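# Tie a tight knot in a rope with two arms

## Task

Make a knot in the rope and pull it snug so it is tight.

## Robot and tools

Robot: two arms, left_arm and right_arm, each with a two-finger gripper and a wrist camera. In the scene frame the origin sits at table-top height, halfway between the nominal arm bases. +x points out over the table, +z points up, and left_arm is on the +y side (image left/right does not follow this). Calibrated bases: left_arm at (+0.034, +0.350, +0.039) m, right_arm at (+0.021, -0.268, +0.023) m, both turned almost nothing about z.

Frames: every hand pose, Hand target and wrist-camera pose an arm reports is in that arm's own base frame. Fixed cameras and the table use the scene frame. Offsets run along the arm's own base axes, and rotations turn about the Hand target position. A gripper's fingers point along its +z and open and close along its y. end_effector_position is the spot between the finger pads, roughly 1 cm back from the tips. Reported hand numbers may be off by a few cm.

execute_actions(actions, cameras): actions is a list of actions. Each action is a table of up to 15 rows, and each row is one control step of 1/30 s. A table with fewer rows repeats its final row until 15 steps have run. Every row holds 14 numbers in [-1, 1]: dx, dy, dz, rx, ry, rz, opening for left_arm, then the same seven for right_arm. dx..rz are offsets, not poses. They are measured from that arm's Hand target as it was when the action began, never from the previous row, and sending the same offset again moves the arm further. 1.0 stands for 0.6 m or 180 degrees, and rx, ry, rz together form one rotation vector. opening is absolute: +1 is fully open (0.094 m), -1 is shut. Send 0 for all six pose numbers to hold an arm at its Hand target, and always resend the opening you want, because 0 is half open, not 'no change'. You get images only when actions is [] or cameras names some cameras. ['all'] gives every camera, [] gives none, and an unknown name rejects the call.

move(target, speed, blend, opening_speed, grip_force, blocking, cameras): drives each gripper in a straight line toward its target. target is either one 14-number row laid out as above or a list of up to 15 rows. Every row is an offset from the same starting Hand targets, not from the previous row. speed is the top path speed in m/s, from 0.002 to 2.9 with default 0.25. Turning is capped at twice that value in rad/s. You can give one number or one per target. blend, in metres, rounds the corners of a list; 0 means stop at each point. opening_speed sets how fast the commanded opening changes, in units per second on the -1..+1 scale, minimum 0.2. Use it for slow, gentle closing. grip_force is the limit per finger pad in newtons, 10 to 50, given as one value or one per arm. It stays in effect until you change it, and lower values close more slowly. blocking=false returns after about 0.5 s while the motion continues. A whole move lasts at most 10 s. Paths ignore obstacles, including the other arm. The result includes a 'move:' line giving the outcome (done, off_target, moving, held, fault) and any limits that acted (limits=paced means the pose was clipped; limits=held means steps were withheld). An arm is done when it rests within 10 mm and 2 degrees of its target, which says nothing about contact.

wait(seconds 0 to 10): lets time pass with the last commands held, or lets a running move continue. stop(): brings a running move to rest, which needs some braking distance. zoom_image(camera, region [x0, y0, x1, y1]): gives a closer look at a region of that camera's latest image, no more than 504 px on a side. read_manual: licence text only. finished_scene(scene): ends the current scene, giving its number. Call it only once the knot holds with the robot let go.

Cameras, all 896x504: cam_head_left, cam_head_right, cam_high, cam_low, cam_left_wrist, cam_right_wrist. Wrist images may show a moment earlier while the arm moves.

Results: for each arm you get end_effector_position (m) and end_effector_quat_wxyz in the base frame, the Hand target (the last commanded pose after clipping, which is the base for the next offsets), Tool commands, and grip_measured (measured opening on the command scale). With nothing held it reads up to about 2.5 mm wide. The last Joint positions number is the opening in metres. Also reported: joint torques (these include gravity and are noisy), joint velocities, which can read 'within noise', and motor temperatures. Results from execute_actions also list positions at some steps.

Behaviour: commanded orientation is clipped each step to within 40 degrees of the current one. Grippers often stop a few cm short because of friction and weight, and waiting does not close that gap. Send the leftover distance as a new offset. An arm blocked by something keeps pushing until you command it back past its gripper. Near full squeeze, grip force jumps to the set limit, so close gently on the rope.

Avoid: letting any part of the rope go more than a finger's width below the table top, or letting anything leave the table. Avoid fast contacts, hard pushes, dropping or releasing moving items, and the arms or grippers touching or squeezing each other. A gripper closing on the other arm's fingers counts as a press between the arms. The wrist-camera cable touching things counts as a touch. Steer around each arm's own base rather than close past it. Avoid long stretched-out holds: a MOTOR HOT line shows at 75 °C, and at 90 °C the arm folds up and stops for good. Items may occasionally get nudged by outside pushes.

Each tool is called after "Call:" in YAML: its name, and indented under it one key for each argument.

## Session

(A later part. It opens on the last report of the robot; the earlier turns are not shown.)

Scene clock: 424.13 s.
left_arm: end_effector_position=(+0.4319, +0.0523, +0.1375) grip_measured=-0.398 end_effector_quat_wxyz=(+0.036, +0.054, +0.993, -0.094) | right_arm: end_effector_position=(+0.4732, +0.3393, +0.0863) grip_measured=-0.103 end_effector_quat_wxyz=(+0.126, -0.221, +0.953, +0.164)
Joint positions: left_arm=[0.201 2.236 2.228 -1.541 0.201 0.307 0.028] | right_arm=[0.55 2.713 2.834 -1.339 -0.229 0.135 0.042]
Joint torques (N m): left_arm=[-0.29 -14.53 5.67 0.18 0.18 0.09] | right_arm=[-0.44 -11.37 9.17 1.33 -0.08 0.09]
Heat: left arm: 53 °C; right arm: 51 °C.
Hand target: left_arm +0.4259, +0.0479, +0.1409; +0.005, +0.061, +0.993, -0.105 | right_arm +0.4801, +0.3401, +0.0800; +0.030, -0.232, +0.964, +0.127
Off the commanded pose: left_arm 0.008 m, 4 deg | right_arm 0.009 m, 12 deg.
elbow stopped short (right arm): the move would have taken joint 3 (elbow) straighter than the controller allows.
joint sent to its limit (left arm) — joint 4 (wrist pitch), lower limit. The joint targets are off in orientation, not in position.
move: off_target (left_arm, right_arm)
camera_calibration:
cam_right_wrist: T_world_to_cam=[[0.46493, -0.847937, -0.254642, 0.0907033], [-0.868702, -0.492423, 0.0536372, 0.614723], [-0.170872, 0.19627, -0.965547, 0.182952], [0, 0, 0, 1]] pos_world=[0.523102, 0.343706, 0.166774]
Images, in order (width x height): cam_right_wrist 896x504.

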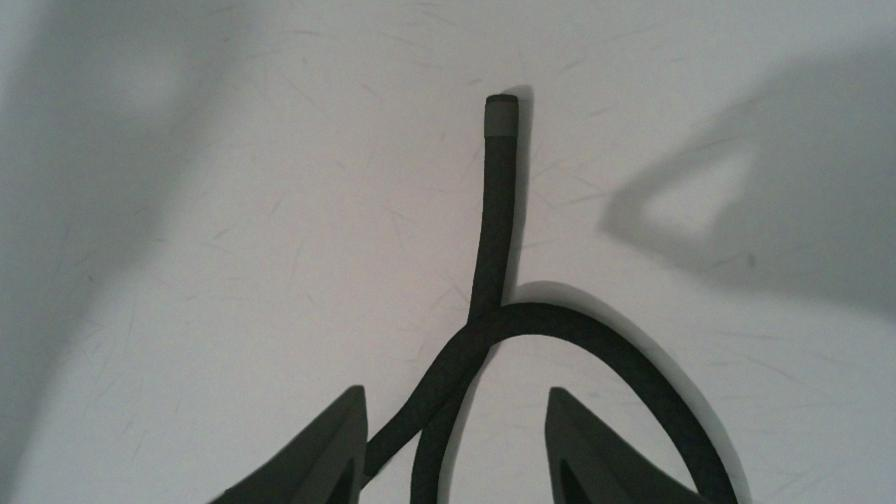

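Call:
move:
  target:
    - [0,0,0,0,0,0,-0.4,0.01,0.035,-0.09,0,0,0,-0.4]
    - [0,0,0,0,0,0,-0.4,0.01,0.035,-0.183,0,0,0,-0.4]
    - [0,0,0,0,0,0,-0.4,0.01,0.035,-0.183,0,0,0,-0.95]
  speed: [0.2,0.12,0.15]
  blend: [0.02,0,0]
  cameras: ["cam_right_wrist","cam_low","cam_left_wrist"]

Call:
zoom_image:
  camera: "cam_low"
  region: [260, 200, 460, 350]

Scene clock: 435.80 s.
left_arm: end_effector_position=(+0.4319, +0.0523, +0.1375) grip_measured=-0.398 end_effector_quat_wxyz=(+0.036, +0.054, +0.993, -0.094) | right_arm: end_effector_position=(+0.4850, +0.3578, -0.0005) grip_measured=-0.796 end_effector_quat_wxyz=(+0.111, -0.219, +0.956, +0.159)
Joint positions: left_arm=[0.201 2.236 2.228 -1.541 0.201 0.308 0.028] | right_arm=[0.568 2.892 2.848 -1.204 -0.224 0.154 0.01]
Joint torques (N m): left_arm=[-0.28 -14.49 5.67 0.18 0.18 0.08] | right_arm=[0.24 -9.91 8.21 1.44 -0.04 0.01]
Heat: left arm: 54 °C; right arm: 52 °C.
Hand target: left_arm +0.4259, +0.0479, +0.1409; +0.005, +0.061, +0.993, -0.105 | right_arm +0.4860, +0.3610, -0.0298; +0.030, -0.232, +0.964, +0.127
Off the commanded pose: left_arm 0.008 m, 4 deg | right_arm 0.030 m, 10 deg.
elbow stopped short (right arm): the move would have taken joint 3 (elbow) straighter than the controller allows.
joint sent to its limit (left arm) — joint 4 (wrist pitch), lower limit. The joint targets are off in orientation, not in position.
move: off_target (left_arm, right_arm); target 3's new opening was sent with right_arm's hand 0.031 m and 10 deg from that target
camera_calibration:
cam_left_wrist: T_world_to_cam=[[-0.129985, -0.971576, 0.197849, 0.0817727], [-0.922818, 0.191528, 0.33425, 0.379735], [-0.362643, -0.139131, -0.921484, 0.38329], [0, 0, 0, 1]] pos_world=[0.500054, 0.0600461, 0.210091]
cam_right_wrist: T_world_to_cam=[[0.456596, -0.852751, -0.253646, 0.0846114], [-0.867431, -0.490057, 0.0860692, 0.637256], [-0.197697, 0.180722, -0.96346, 0.116154], [0, 0, 0, 1]] pos_world=[0.537105, 0.363453, 0.078523]
Images, in order (width x height): cam_low 896x504, cam_left_wrist 896x504, cam_right_wrist 896x504.

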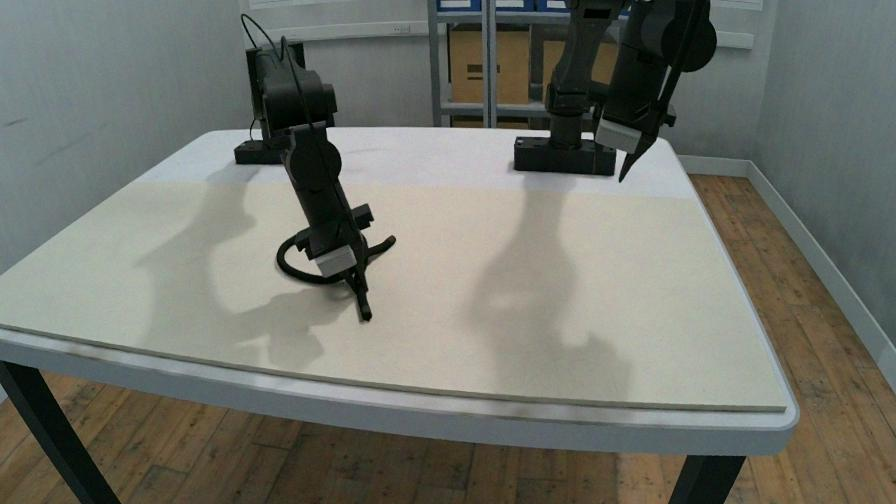

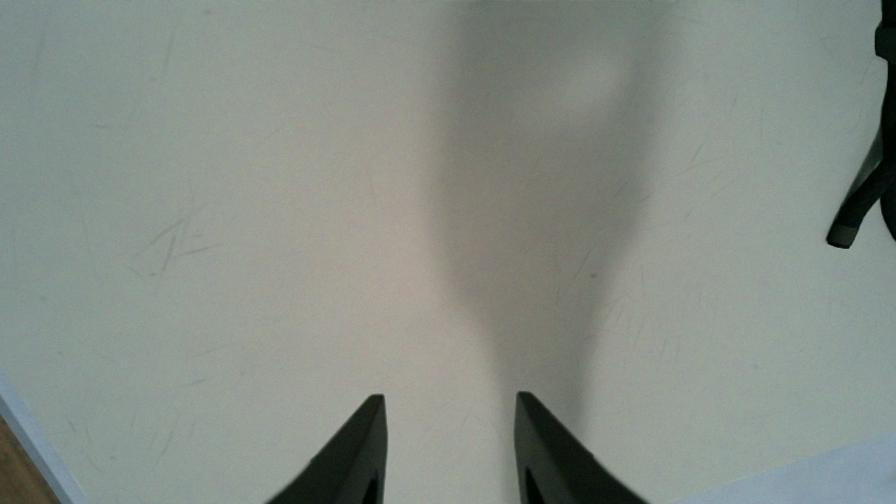

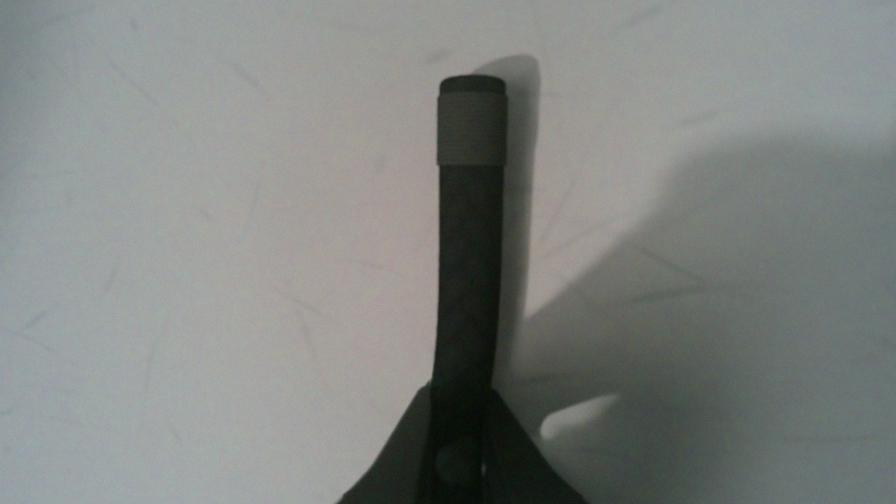

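Scaled by 2.520.

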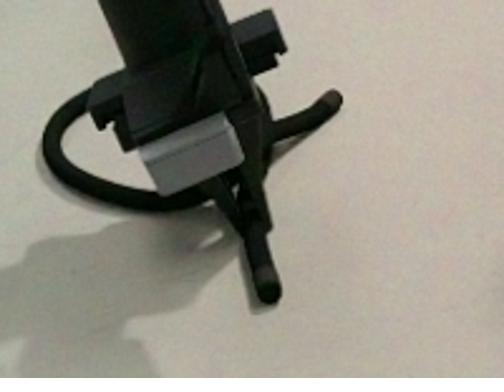

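Call:
move:
  target: [-0.11,-0.48,-0.085,-0.066,0.0947,0.2853,-0.4,0,0,0,0,0,0,-0.95]
  speed: 0.3
  cameras: ["cam_left_wrist","cam_high"]

Scene clock: 459.40 s.
left_arm: end_effector_position=(+0.3614, -0.2431, +0.0850) grip_measured=-0.398 end_effector_quat_wxyz=(-0.092, -0.386, +0.898, -0.193) | right_arm: end_effector_position=(+0.4850, +0.3578, -0.0005) grip_measured=-0.794 end_effector_quat_wxyz=(+0.111, -0.219, +0.956, +0.159)
Joint positions: left_arm=[-0.434 2.04 1.657 -1.012 0.395 -1.281 0.028] | right_arm=[0.568 2.892 2.848 -1.204 -0.224 0.154 0.01]
Joint torques (N m): left_arm=[0.43 -14.56 5.09 0.75 0.2 -0.04] | right_arm=[0.4 -9.91 8.21 1.44 -0.05 0.01]
Heat: left arm: 54 °C; right arm: 52 °C.
Hand target: left_arm +0.3600, -0.2401, +0.0899; -0.086, -0.389, +0.896, -0.198 | right_arm +0.4860, +0.3610, -0.0298; +0.030, -0.232, +0.964, +0.127
Off the commanded pose: left_arm 0.006 m, 1 deg | right_arm 0.030 m, 10 deg.
elbow stopped short (right arm): the move would have taken joint 3 (elbow) straighter than the controller allows.
move: off_target (right_arm)
camera_calibration:
cam_left_wrist: T_world_to_cam=[[0.717741, -0.631033, 0.294356, -0.435804], [-0.629918, -0.408285, 0.660687, 0.109399], [-0.296734, -0.659622, -0.690542, 0.0982629], [0, 0, 0, 1]] pos_world=[0.410864, -0.165524, 0.123857]
Images, in order (width x height): cam_high 896x504, cam_left_wrist 896x504.

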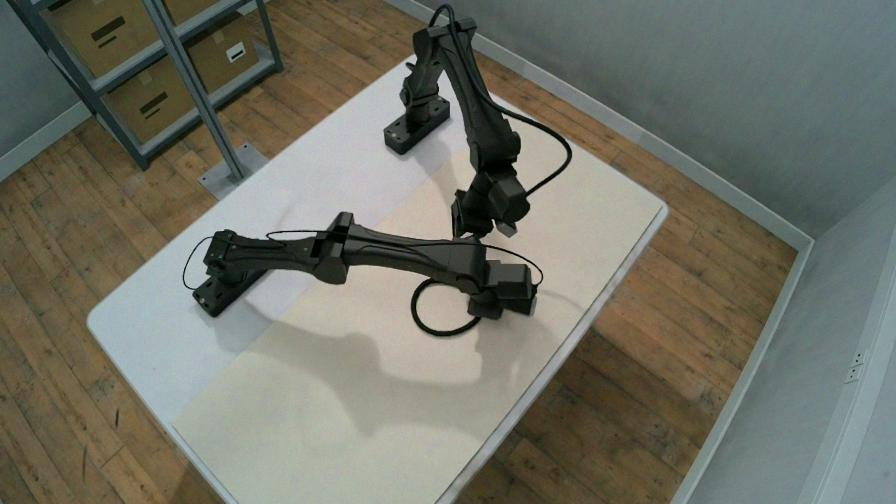

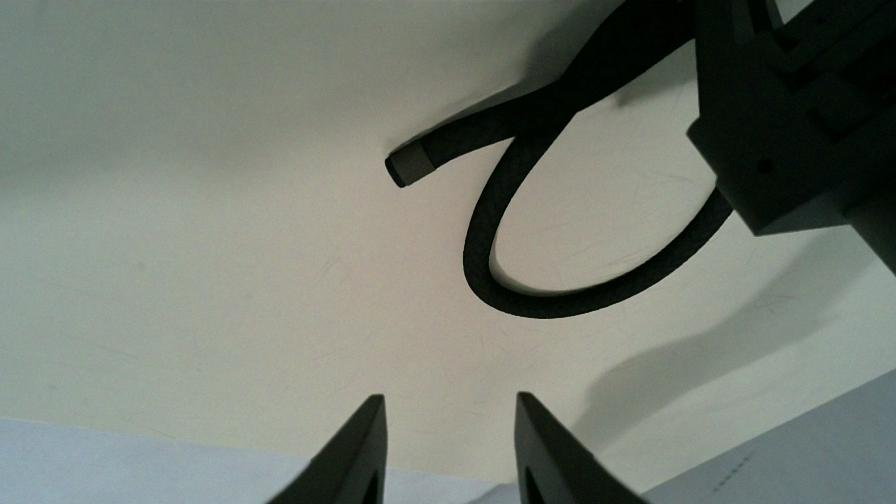

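Call:
move:
  target:
    - [-0.023,-0.158,-0.08,0,0.0235,0.0503,-0.45,0,0,0,0,0,0,-0.95]
    - [-0.023,-0.158,-0.205,0,0.0235,0.0503,-0.45,0,0,0,0,0,0,-0.95]
  speed: [0.2,0.12]
  blend: [0.02,0]
  cameras: ["cam_left_wrist","cam_low"]

Scene clock: 476.83 s.
left_arm: end_effector_position=(+0.3599, -0.2642, +0.0869) grip_measured=-0.448 end_effector_quat_wxyz=(-0.089, -0.400, +0.889, -0.203) | right_arm: end_effector_position=(+0.4850, +0.3578, -0.0005) grip_measured=-0.794 end_effector_quat_wxyz=(+0.111, -0.219, +0.956, +0.159)
Joint positions: left_arm=[-0.481 2.04 1.657 -0.964 0.392 -1.37 0.026] | right_arm=[0.568 2.892 2.848 -1.204 -0.224 0.154 0.01]
Joint torques (N m): left_arm=[0.27 -12.12 6.97 0.69 0.17 0.03] | right_arm=[0.39 -9.91 8.2 1.44 -0.05 0.02]
Heat: left arm: 54 °C; right arm: 52 °C.
Hand target: left_arm +0.3598, -0.2625, +0.0865; -0.089, -0.401, +0.889, -0.201 (not the last commanded pose) | right_arm +0.4860, +0.3610, -0.0298; +0.030, -0.232, +0.964, +0.127
Off the commanded pose: left_arm 0.140 m, 9 deg | right_arm 0.030 m, 10 deg.
elbow stopped short (right arm): the move would have taken joint 3 (elbow) straighter than the controller allows.
move: held (left_arm; a check stopped the path), off_target (right_arm); path passed 0 of 2 targets; limits=held
pose unreachable (left arm): on one or more control steps of this call, first in action 0 (counted from 0), this arm could not follow its commanded pose, so it was not sent that pose on those steps. It may still have moved: this result reports where it is.
cause: moving toward the commanded pose would bring a part of the arm too close to another arm (this arm's wrist (the part past joint 4) and the right arm's wrist (the part past joint 4), where that arm would come to rest).
camera_calibration:
cam_left_wrist: T_world_to_cam=[[0.737422, -0.600303, 0.309588, -0.448869], [-0.619468, -0.418413, 0.664222, 0.0918856], [-0.269198, -0.681592, -0.680415, 0.0686182], [0, 0, 0, 1]] pos_world=[0.406398, -0.184242, 0.124621]
Images, in order (width x height): cam_low 896x504, cam_left_wrist 896x504.

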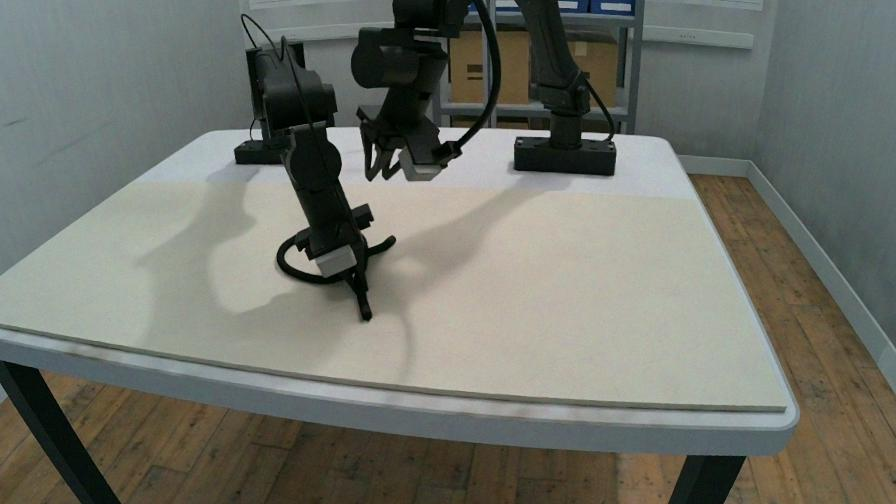

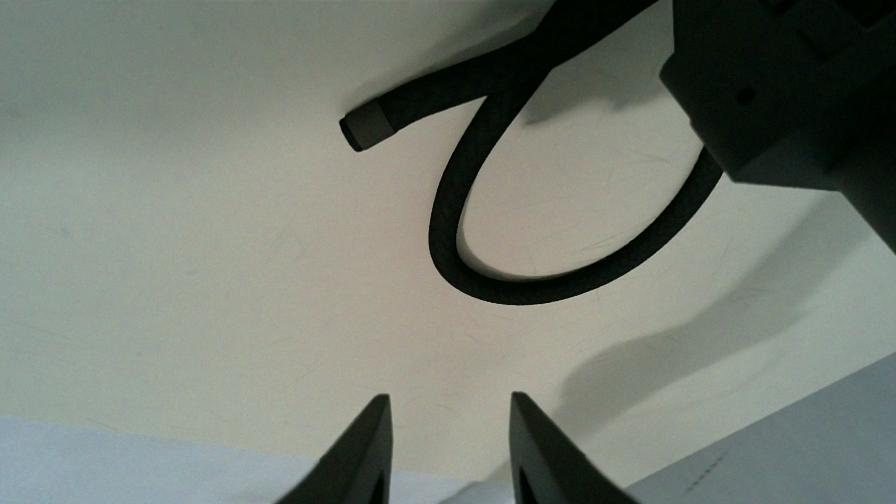

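Call:
move:
  target:
    - [0,0,0,0,0,0,-0.45,0,0,0,0,0,0,-0.3]
    - [0,0,0,0,0,0,-0.45,-0.03,-0.02,0.2,0,0,0,-0.3]
    - [0,-0.02,0,0,0,0,-0.45,-0.17,-0.35,0.22,0,0,0,-0.4]
  speed: [0.2,0.2,0.4]
  blend: [0,0.03,0]

Scene clock: 515.33 s.
left_arm: end_effector_position=(+0.3548, -0.2710, +0.0869) grip_measured=-0.448 end_effector_quat_wxyz=(-0.093, -0.400, +0.889, -0.202) | right_arm: end_effector_position=(+0.3873, +0.1474, +0.1002) grip_measured=-0.397 end_effector_quat_wxyz=(+0.025, -0.225, +0.966, +0.122)
Joint positions: left_arm=[-0.5 2.04 1.657 -0.964 0.392 -1.39 0.026] | right_arm=[0.257 2.068 1.806 -1.252 -0.242 -0.194 0.028]
Joint torques (N m): left_arm=[-0.31 -10.56 9.16 0.72 0.12 -0.04] | right_arm=[0.43 -11.29 4.83 0.78 -0.22 -0.03]
Heat: left arm: 50 °C; right arm: 52 °C.
Hand target: left_arm +0.3598, -0.2745, +0.0865; -0.089, -0.401, +0.889, -0.201 | right_arm +0.3841, +0.1509, +0.1021; +0.030, -0.232, +0.964, +0.127
Off the commanded pose: left_arm 0.006 m, 0 deg | right_arm 0.005 m, 1 deg.
elbow stopped short (right arm): the move would have taken joint 3 (elbow) straighter than the controller allows.
move: done

Call:
move:
  target: [-0.031,-0.1325,-0.09,0,0.032,0.0685,-0.4,0,0,0,0,0,0,-0.4]
  speed: 0.25
  cameras: ["cam_left_wrist"]

Scene clock: 524.97 s.
left_arm: end_effector_position=(+0.3309, -0.3518, +0.0306) grip_measured=-0.402 end_effector_quat_wxyz=(-0.121, -0.499, +0.839, -0.182) | right_arm: end_effector_position=(+0.3873, +0.1474, +0.1002) grip_measured=-0.397 end_effector_quat_wxyz=(+0.025, -0.225, +0.966, +0.122)
Joint positions: left_arm=[-0.69 2.188 1.657 -0.765 0.348 -1.812 0.028] | right_arm=[0.257 2.068 1.806 -1.252 -0.242 -0.194 0.028]
Joint torques (N m): left_arm=[0.58 -12.25 9.03 0.91 0.04 -0.06] | right_arm=[0.43 -11.3 4.83 0.78 -0.22 -0.03]
Heat: left arm: 49 °C; right arm: 53 °C.
Hand target: left_arm +0.3414, -0.3539, +0.0325; -0.111, -0.504, +0.836, -0.189 | right_arm +0.3841, +0.1509, +0.1021; +0.030, -0.232, +0.964, +0.127
Off the commanded pose: left_arm 0.011 m, 2 deg | right_arm 0.005 m, 1 deg.
move: off_target (left_arm)
camera_calibration:
cam_left_wrist: T_world_to_cam=[[0.874041, -0.440802, 0.204316, -0.448465], [-0.437832, -0.532332, 0.724517, -0.0274277], [-0.210605, -0.722714, -0.658278, -0.0717115], [0, 0, 0, 1]] pos_world=[0.364866, -0.264112, 0.0642943]
Images, in order (width x height): cam_left_wrist 896x504.

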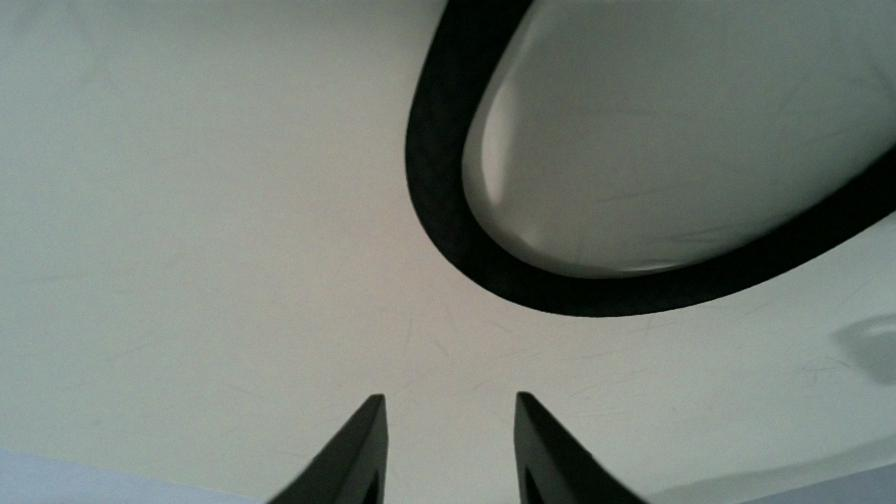

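Call:
move:
  target:
    - [0.012,-0.007,-0.11,0,0,0,-0.4,0,0,0,0,0,0,-0.4]
    - [0.012,-0.007,-0.11,0,0,0,-0.95,0,0,0,0,0,0,-0.4]
    - [0.0,0.02,0.02,0,-0.01,-0.02,-0.95,0,0,0,0,0,0,-0.4]
    - [-0.025,0.115,0.03,0,-0.035,-0.08,-0.95,0,0,0,0,0,0,-0.4]
    - [0.015,0.235,0.02,0,-0.075,-0.161,-0.95,0,0,0,0,0,0,-0.4]
    - [0.015,0.235,-0.09,0,-0.075,-0.161,-0.95,0,0,0,0,0,0,-0.4]
  speed: [0.12,0.15,0.15,0.2,0.2,0.15]
  blend: [0,0,0.02,0.03,0.02,0]
  cameras: ["cam_left_wrist","cam_low","cam_high","cam_right_wrist"]

Call:
zoom_image:
  camera: "cam_low"
  region: [260, 200, 460, 350]

Scene clock: 542.57 s.
left_arm: end_effector_position=(+0.3525, -0.2130, -0.0137) grip_measured=-0.812 end_effector_quat_wxyz=(-0.055, -0.256, +0.941, -0.213) | right_arm: end_effector_position=(+0.3873, +0.1474, +0.1002) grip_measured=-0.397 end_effector_quat_wxyz=(+0.025, -0.225, +0.966, +0.122)
Joint positions: left_arm=[-0.371 2.081 1.297 -0.611 0.41 -0.939 0.009] | right_arm=[0.257 2.068 1.806 -1.252 -0.242 -0.194 0.028]
Joint torques (N m): left_arm=[-0.01 -10.59 4.89 0.9 0.25 0.07] | right_arm=[0.43 -11.29 4.83 0.78 -0.21 -0.03]
Heat: left arm: 47 °C; right arm: 53 °C.
Hand target: left_arm +0.3503, -0.2130, -0.0215; -0.057, -0.253, +0.942, -0.213 | right_arm +0.3841, +0.1509, +0.1021; +0.030, -0.232, +0.964, +0.127
Off the commanded pose: left_arm 0.008 m, 0 deg | right_arm 0.005 m, 1 deg.
move: done; target 2's new opening was sent with left_arm's hand 0.024 m and 3 deg from that target
camera_calibration:
cam_left_wrist: T_world_to_cam=[[0.493303, -0.777648, 0.389762, -0.33218], [-0.794596, -0.220538, 0.565667, 0.278012], [-0.353933, -0.588749, -0.726709, 0.082126], [0, 0, 0, 1]] pos_world=[0.41384, -0.148655, 0.0318905]
cam_right_wrist: T_world_to_cam=[[0.443828, -0.868263, -0.221667, -0.0206204], [-0.827924, -0.491959, 0.269293, 0.407362], [-0.342868, 0.0640033, -0.937201, 0.302537], [0, 0, 0, 1]] pos_world=[0.450147, 0.163138, 0.169268]
Images, in order (width x height): cam_high 896x504, cam_low 896x504, cam_left_wrist 896x504, cam_right_wrist 896x504.

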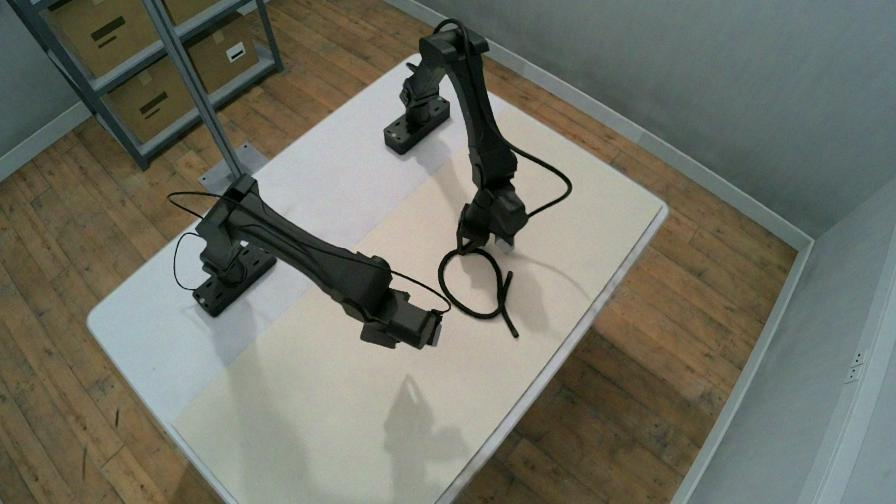

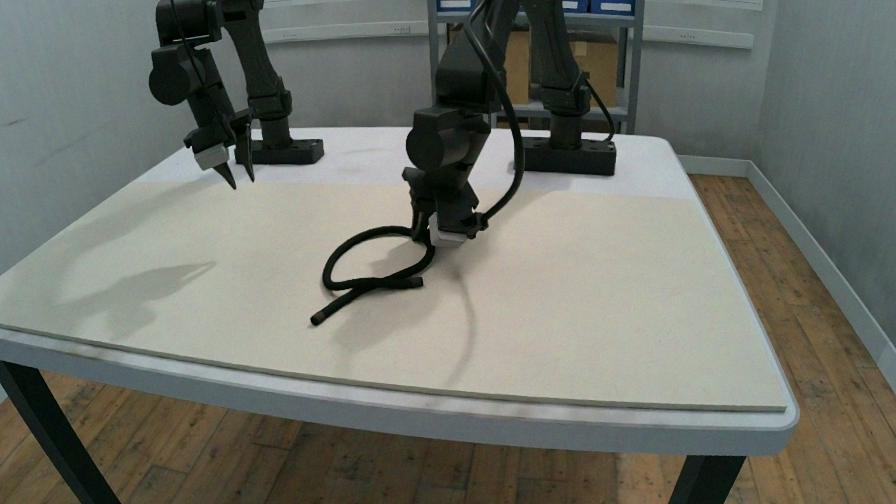

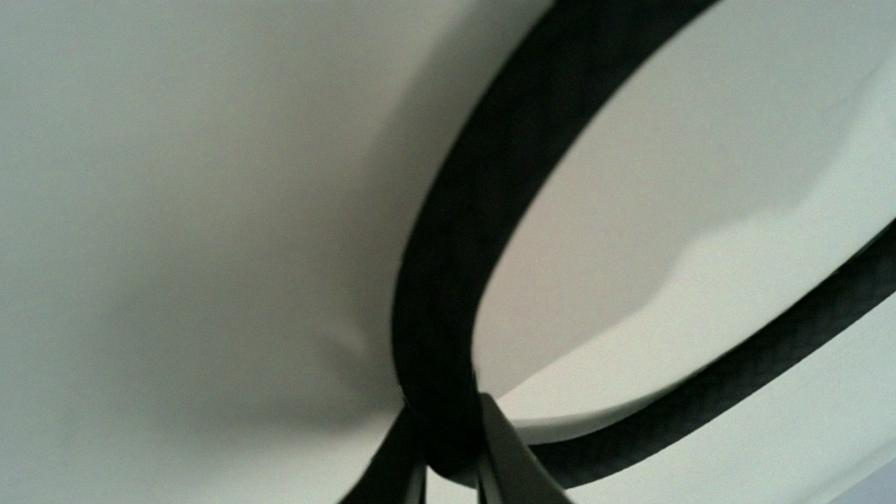

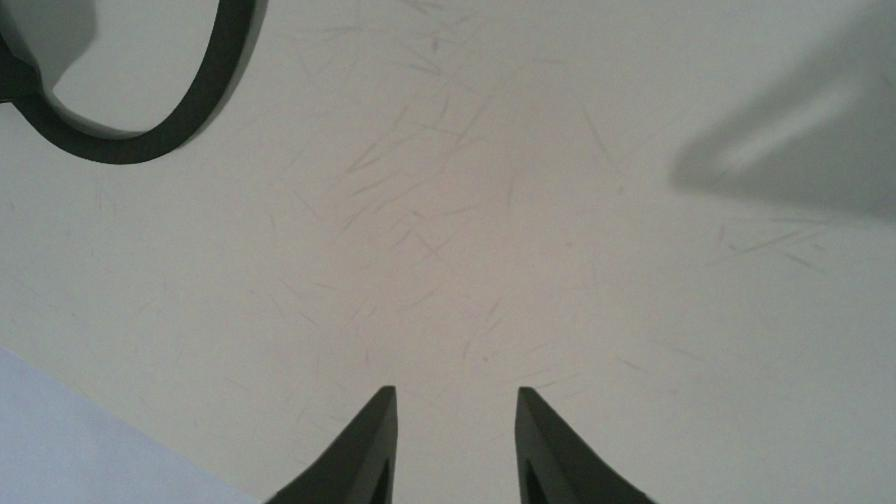

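Scaled by 2.520.

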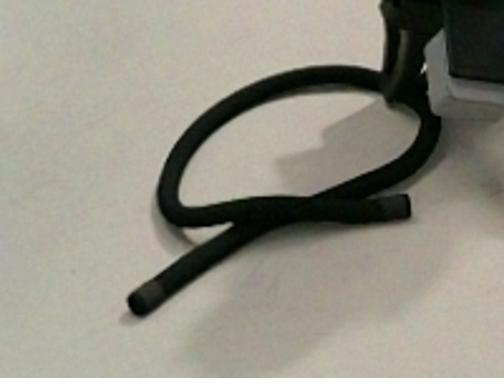

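Call:
move:
  target: [0,0,0,0,0,0,-0.95,0.093,0.232,-0.01,0,0.132,-0.494,-0.1]
  speed: 0.3
  cameras: ["cam_right_wrist"]

Scene clock: 572.37 s.
left_arm: end_effector_position=(+0.3526, -0.2131, -0.0137) grip_measured=-0.812 end_effector_quat_wxyz=(-0.055, -0.256, +0.941, -0.213) | right_arm: end_effector_position=(+0.4416, +0.2900, +0.1079) grip_measured=-0.103 end_effector_quat_wxyz=(-0.059, +0.531, +0.834, +0.138)
Joint positions: left_arm=[-0.371 2.081 1.297 -0.61 0.41 -0.939 0.009] | right_arm=[0.499 2.616 2.775 -1.542 -0.237 1.655 0.042]
Joint torques (N m): left_arm=[0.02 -10.58 4.88 0.89 0.24 0.07] | right_arm=[0.32 -10.21 8.73 0.67 -0.05 0.11]
Motor temperatures (°C): left_arm=[29 45 36 33 31 31 31] | right_arm=[30 53 41 33 30 31 30]
Heat: left arm: 45 °C; right arm: 53 °C.
Hand target: left_arm +0.3504, -0.2130, -0.0215; -0.057, -0.253, +0.942, -0.213 | right_arm +0.4398, +0.2901, +0.0962; -0.070, +0.533, +0.836, +0.110
Off the commanded pose: left_arm 0.008 m, 0 deg | right_arm 0.012 m, 3 deg.
joint sent to its limit (right arm) — joint 4 (wrist pitch), lower limit. The joint targets still meet the commanded pose.
move: off_target (right_arm)
camera_calibration:
cam_right_wrist: T_world_to_cam=[[-0.900471, -0.40202, -0.165929, 0.533242], [-0.417904, 0.694138, 0.586112, -0.0388541], [-0.120451, 0.59712, -0.793057, 0.0510063], [0, 0, 0, 1]] pos_world=[0.470075, 0.210887, 0.151704]
Images, in order (width x height): cam_right_wrist 896x504.

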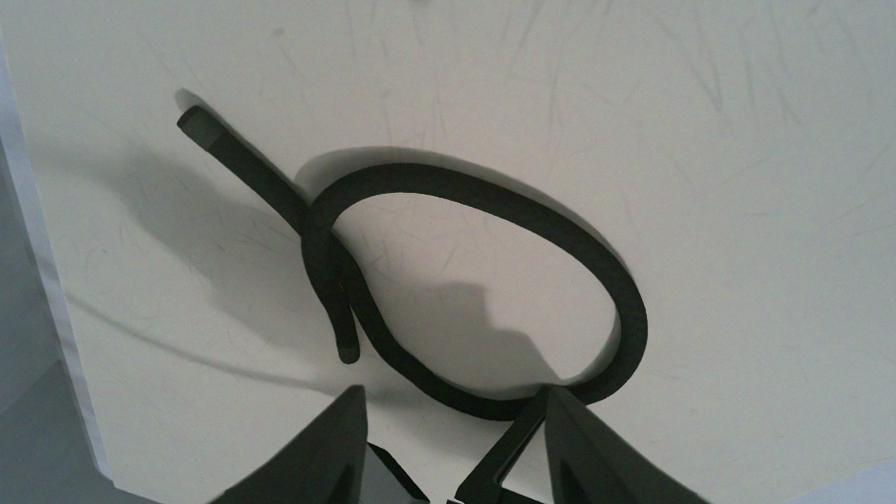

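Call:
move:
  target:
    - [0,0,0,0,0,0,-0.95,0.108,0.137,-0.09,0,-0.0288,0.107,-0.1]
    - [0,0,0,0,0,0,-0.95,0.108,0.137,-0.215,0,-0.0288,0.107,-0.1]
  speed: [0.2,0.1]
  blend: [0.02,0]
  cameras: ["cam_right_wrist","cam_low"]

Call:
zoom_image:
  camera: "cam_low"
  region: [260, 200, 460, 350]

Scene clock: 599.03 s.
left_arm: end_effector_position=(+0.3526, -0.2131, -0.0137) grip_measured=-0.812 end_effector_quat_wxyz=(-0.055, -0.256, +0.941, -0.213) | right_arm: end_effector_position=(+0.5031, +0.3694, +0.0054) grip_measured=-0.103 end_effector_quat_wxyz=(+0.014, +0.390, +0.891, +0.233)
Joint positions: left_arm=[-0.371 2.081 1.297 -0.61 0.41 -0.939 0.009] | right_arm=[0.565 2.9 2.855 -1.11 -0.233 1.439 0.042]
Joint torques (N m): left_arm=[0.01 -10.56 4.88 0.9 0.25 0.07] | right_arm=[0.55 -9.32 7.88 1.71 0.03 -0.05]
Heat: left arm: 44 °C; right arm: 50 °C.
Hand target: left_arm +0.3504, -0.2130, -0.0215; -0.057, -0.253, +0.942, -0.213 | right_arm +0.5047, +0.3724, -0.0329; -0.050, +0.380, +0.916, +0.121
Off the commanded pose: left_arm 0.008 m, 0 deg | right_arm 0.038 m, 15 deg.
elbow stopped short (right arm): the move would have taken joint 3 (elbow) straighter than the controller allows.
move: off_target (right_arm)
camera_calibration:
cam_right_wrist: T_world_to_cam=[[-0.685655, -0.590484, -0.425683, 0.566394], [-0.724402, 0.496022, 0.478752, 0.219879], [-0.0715476, 0.636625, -0.767848, -0.109591], [0, 0, 0, 1]] pos_world=[0.539791, 0.29515, 0.051688]
Images, in order (width x height): cam_low 896x504, cam_right_wrist 896x504.

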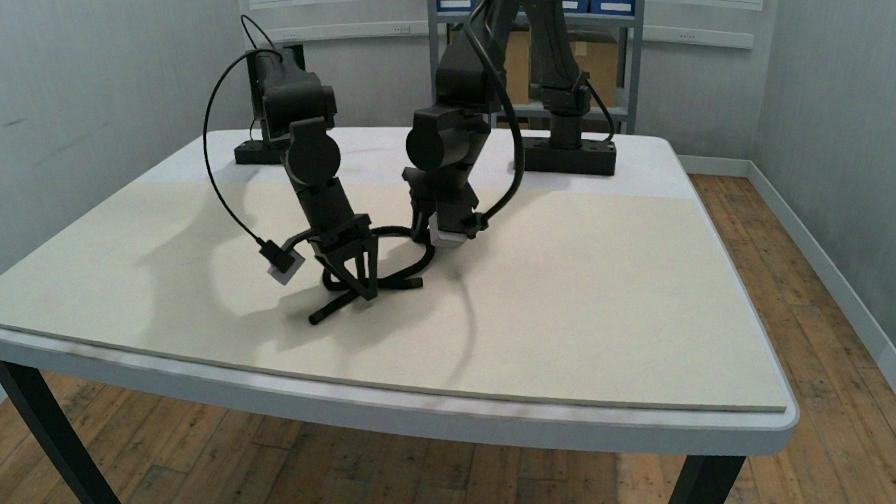

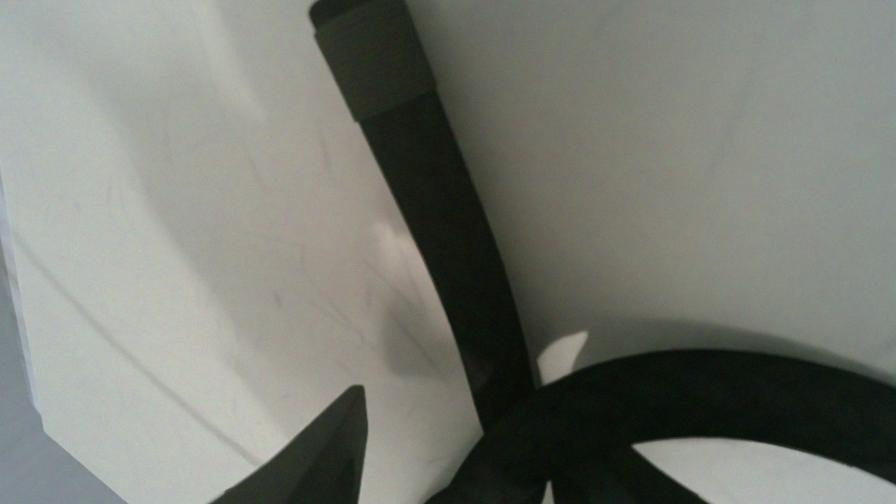

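Scaled by 2.520.

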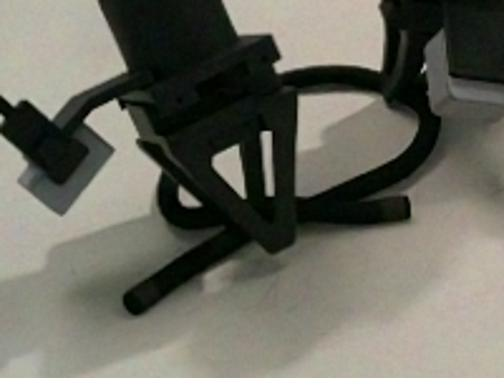

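Call:
move:
  target: [0,0,0,0,0,0,-0.95,0,0,0,0,0,0,-0.95]
  opening_speed: 1.0
  cameras: ["cam_right_wrist","cam_low"]

Call:
zoom_image:
  camera: "cam_low"
  region: [260, 200, 460, 350]

Scene clock: 607.40 s.
left_arm: end_effector_position=(+0.3531, -0.2133, -0.0136) grip_measured=-0.812 end_effector_quat_wxyz=(-0.054, -0.256, +0.941, -0.214) | right_arm: end_effector_position=(+0.5035, +0.3697, +0.0013) grip_measured=-0.762 end_effector_quat_wxyz=(+0.014, +0.389, +0.891, +0.233)
Joint positions: left_arm=[-0.371 2.081 1.297 -0.608 0.41 -0.939 0.009] | right_arm=[0.565 2.908 2.855 -1.104 -0.233 1.437 0.011]
Joint torques (N m): left_arm=[-0.01 -10.58 4.86 0.87 0.25 0.08] | right_arm=[0.57 -9.85 7.88 1.66 0.04 -0.04]
Heat: left arm: 44 °C; right arm: 49 °C.
Hand target: left_arm +0.3504, -0.2130, -0.0215; -0.057, -0.253, +0.942, -0.213 | right_arm +0.5046, +0.3724, -0.0328; -0.050, +0.380, +0.916, +0.121
Off the commanded pose: left_arm 0.008 m, 0 deg | right_arm 0.034 m, 15 deg.
elbow stopped short (right arm): the move would have taken joint 3 (elbow) straighter than the controller allows.
move: off_target (right_arm)
camera_calibration:
cam_right_wrist: T_world_to_cam=[[-0.684902, -0.592099, -0.42465, 0.56537], [-0.724946, 0.495172, 0.478808, 0.22257], [-0.0732268, 0.635785, -0.768385, -0.111831], [0, 0, 0, 1]] pos_world=[0.540385, 0.295645, 0.0475868]
Images, in order (width x height): cam_low 896x504, cam_right_wrist 896x504.

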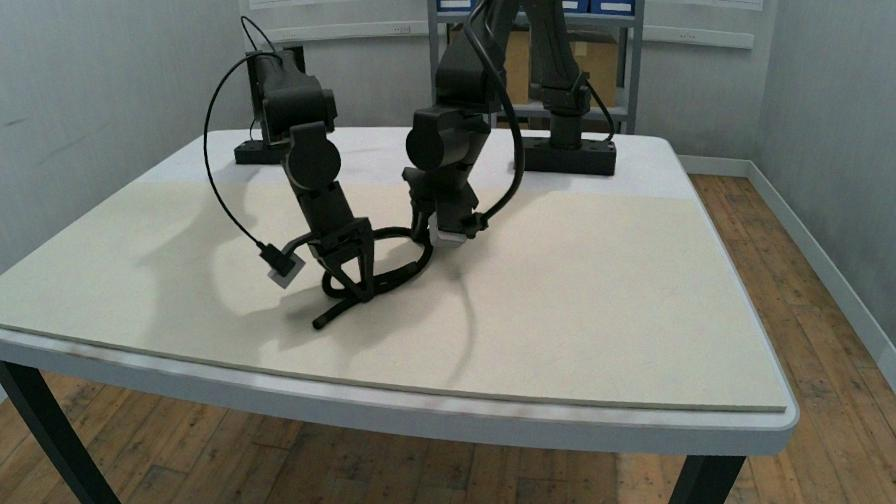

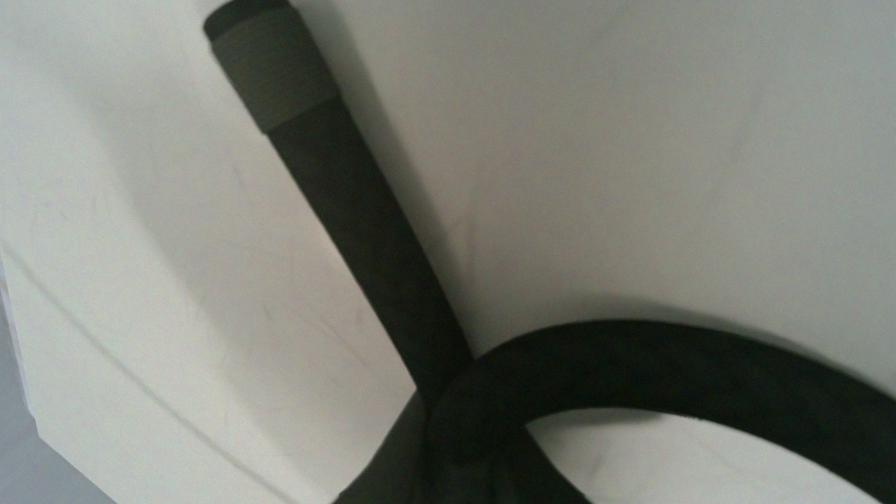

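Scaled by 2.520.

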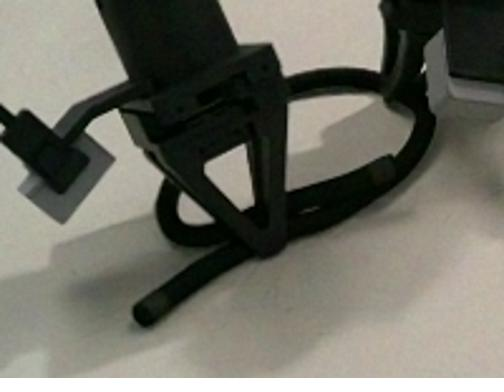

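Call:
move:
  target:
    - [-0.015,-0.1,0.015,0,0,0,-0.95,0,0,0,0,0,0,-0.95]
    - [-0.01,-0.087,0.13,0,0,0,-0.95,0,0,0,0,0,0,-0.95]
  speed: [0.12,0.12]
  blend: [0.0,0]
  cameras: ["cam_left_wrist","cam_low"]

Call:
zoom_image:
  camera: "cam_low"
  region: [260, 200, 460, 350]

Scene clock: 638.80 s.
left_arm: end_effector_position=(+0.3466, -0.2650, +0.0433) grip_measured=-0.812 end_effector_quat_wxyz=(-0.053, -0.256, +0.942, -0.211) | right_arm: end_effector_position=(+0.5035, +0.3697, +0.0013) grip_measured=-0.762 end_effector_quat_wxyz=(+0.014, +0.388, +0.892, +0.233)
Joint positions: left_arm=[-0.502 2.034 1.472 -0.779 0.377 -1.077 0.009] | right_arm=[0.565 2.908 2.855 -1.104 -0.233 1.435 0.011]
Joint torques (N m): left_arm=[0.09 -13.48 8.81 0.29 0.28 0.05] | right_arm=[0.57 -9.85 7.9 1.66 0.05 -0.02]
Heat: left arm: 44 °C; right arm: 49 °C.
Hand target: left_arm +0.3443, -0.2652, +0.0565; -0.057, -0.253, +0.942, -0.213 | right_arm +0.5046, +0.3724, -0.0328; -0.050, +0.380, +0.916, +0.121
Off the commanded pose: left_arm 0.013 m, 1 deg | right_arm 0.034 m, 15 deg.
elbow stopped short (right arm): the move would have taken joint 3 (elbow) straighter than the controller allows.
move: off_target (left_arm, right_arm)
camera_calibration:
cam_left_wrist: T_world_to_cam=[[0.491671, -0.77947, 0.388183, -0.391709], [-0.796822, -0.222945, 0.561579, 0.230011], [-0.35119, -0.585425, -0.730714, 0.0910207], [0, 0, 0, 1]] pos_world=[0.407835, -0.20076, 0.0893958]
Images, in order (width x height): cam_low 896x504, cam_left_wrist 896x504.

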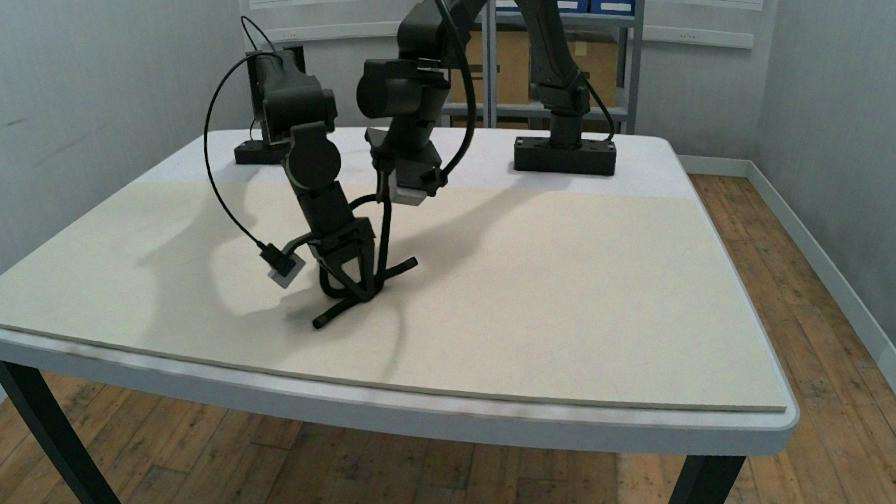

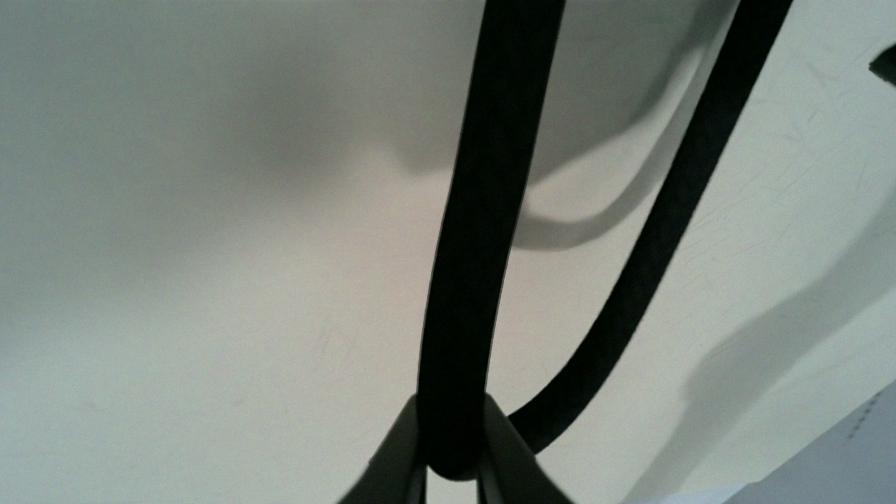

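Scaled by 2.520.

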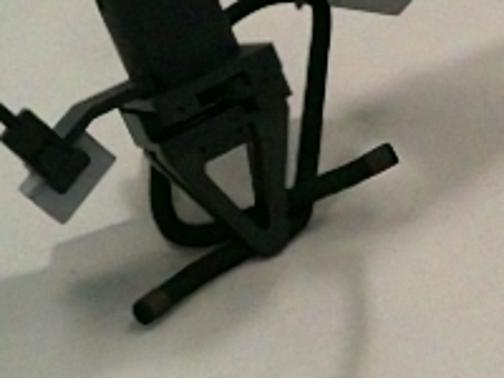

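Call:
move:
  target:
    - [0.018,0.125,0.055,0,0,0,-0.95,0,0,0,0,0,0,-0.95]
    - [0.11,0.2,0.048,0,-0.047,-0.1,-0.95,0,0,0,0,0,0,-0.95]
    - [0.185,0.19,0.0,0,-0.08,-0.17,-0.95,0,0,0,0,0,0,-0.95]
    - [0.185,0.19,-0.1,0,-0.082,-0.176,-0.95,0,0,0,0,0,0,-0.95]
  speed: [0.15,0.15,0.15,0.1]
  blend: [0.03,0.03,0.02,0]
  cameras: ["cam_left_wrist","cam_low"]

Call:
zoom_image:
  camera: "cam_low"
  region: [300, 200, 500, 350]

Scene clock: 652.50 s.
left_arm: end_effector_position=(+0.4570, -0.1524, +0.0075) grip_measured=-0.812 end_effector_quat_wxyz=(+0.013, +0.042, +0.976, -0.214) | right_arm: end_effector_position=(+0.5039, +0.3776, +0.0022) grip_measured=-0.762 end_effector_quat_wxyz=(+0.015, +0.381, +0.892, +0.244)
Joint positions: left_arm=[-0.169 2.38 1.901 -1.006 0.424 -0.101 0.009] | right_arm=[0.573 2.911 2.855 -1.08 -0.243 1.435 0.011]
Joint torques (N m): left_arm=[0.62 -13.12 5.31 0.69 0.39 0.09] | right_arm=[-0.02 -10.11 7.92 1.46 0.13 0]
Heat: left arm: 47 °C; right arm: 49 °C.
Hand target: left_arm +0.4552, -0.1512, -0.0036; +0.007, +0.042, +0.975, -0.220 | right_arm +0.5046, +0.3725, -0.0327; -0.050, +0.380, +0.916, +0.121
Off the commanded pose: left_arm 0.011 m, 1 deg | right_arm 0.035 m, 16 deg.
elbow stopped short (right arm): the move would have taken joint 3 (elbow) straighter than the controller allows.
move: off_target (left_arm, right_arm)
camera_calibration:
cam_left_wrist: T_world_to_cam=[[-0.103318, -0.896754, 0.430299, -0.0906789], [-0.905272, 0.264009, 0.33284, 0.488695], [-0.412078, -0.355149, -0.839083, 0.233164], [0, 0, 0, 1]] pos_world=[0.529115, -0.127528, 0.0720063]
Images, in order (width x height): cam_low 896x504, cam_left_wrist 896x504.

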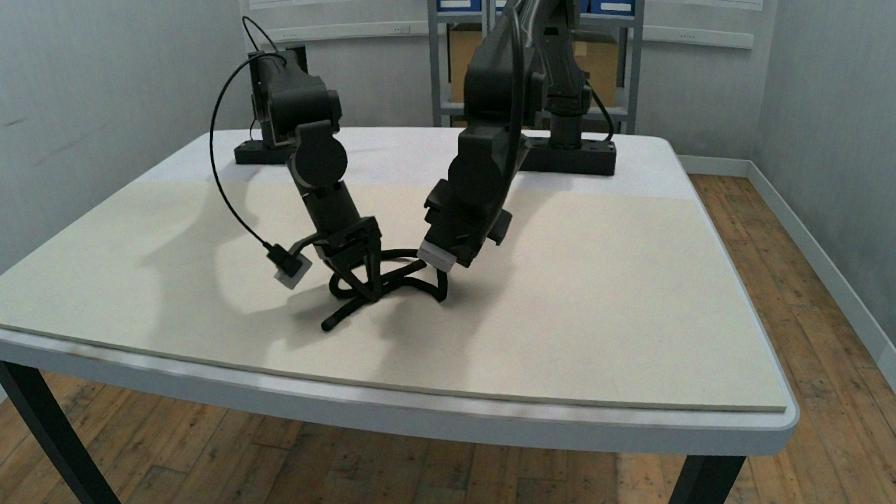

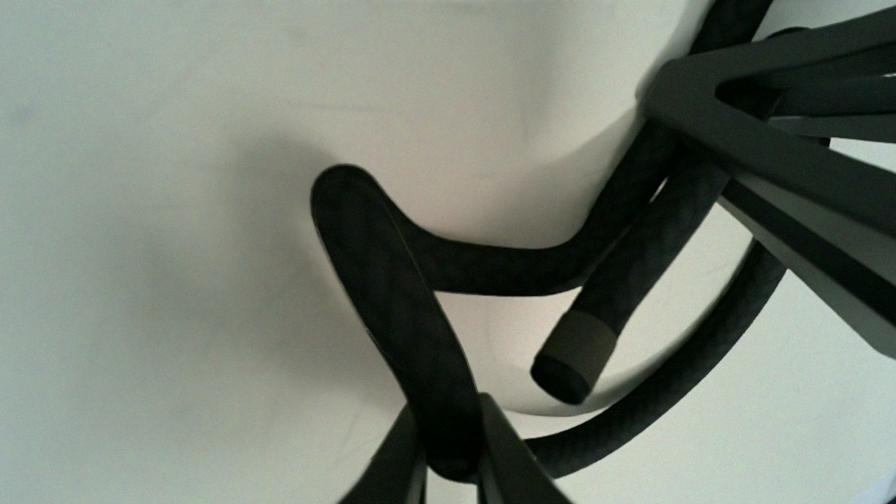

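Scaled by 2.520.

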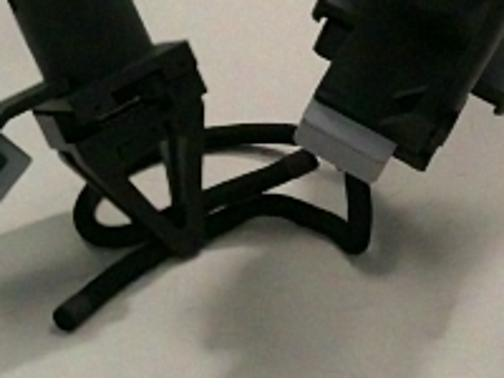

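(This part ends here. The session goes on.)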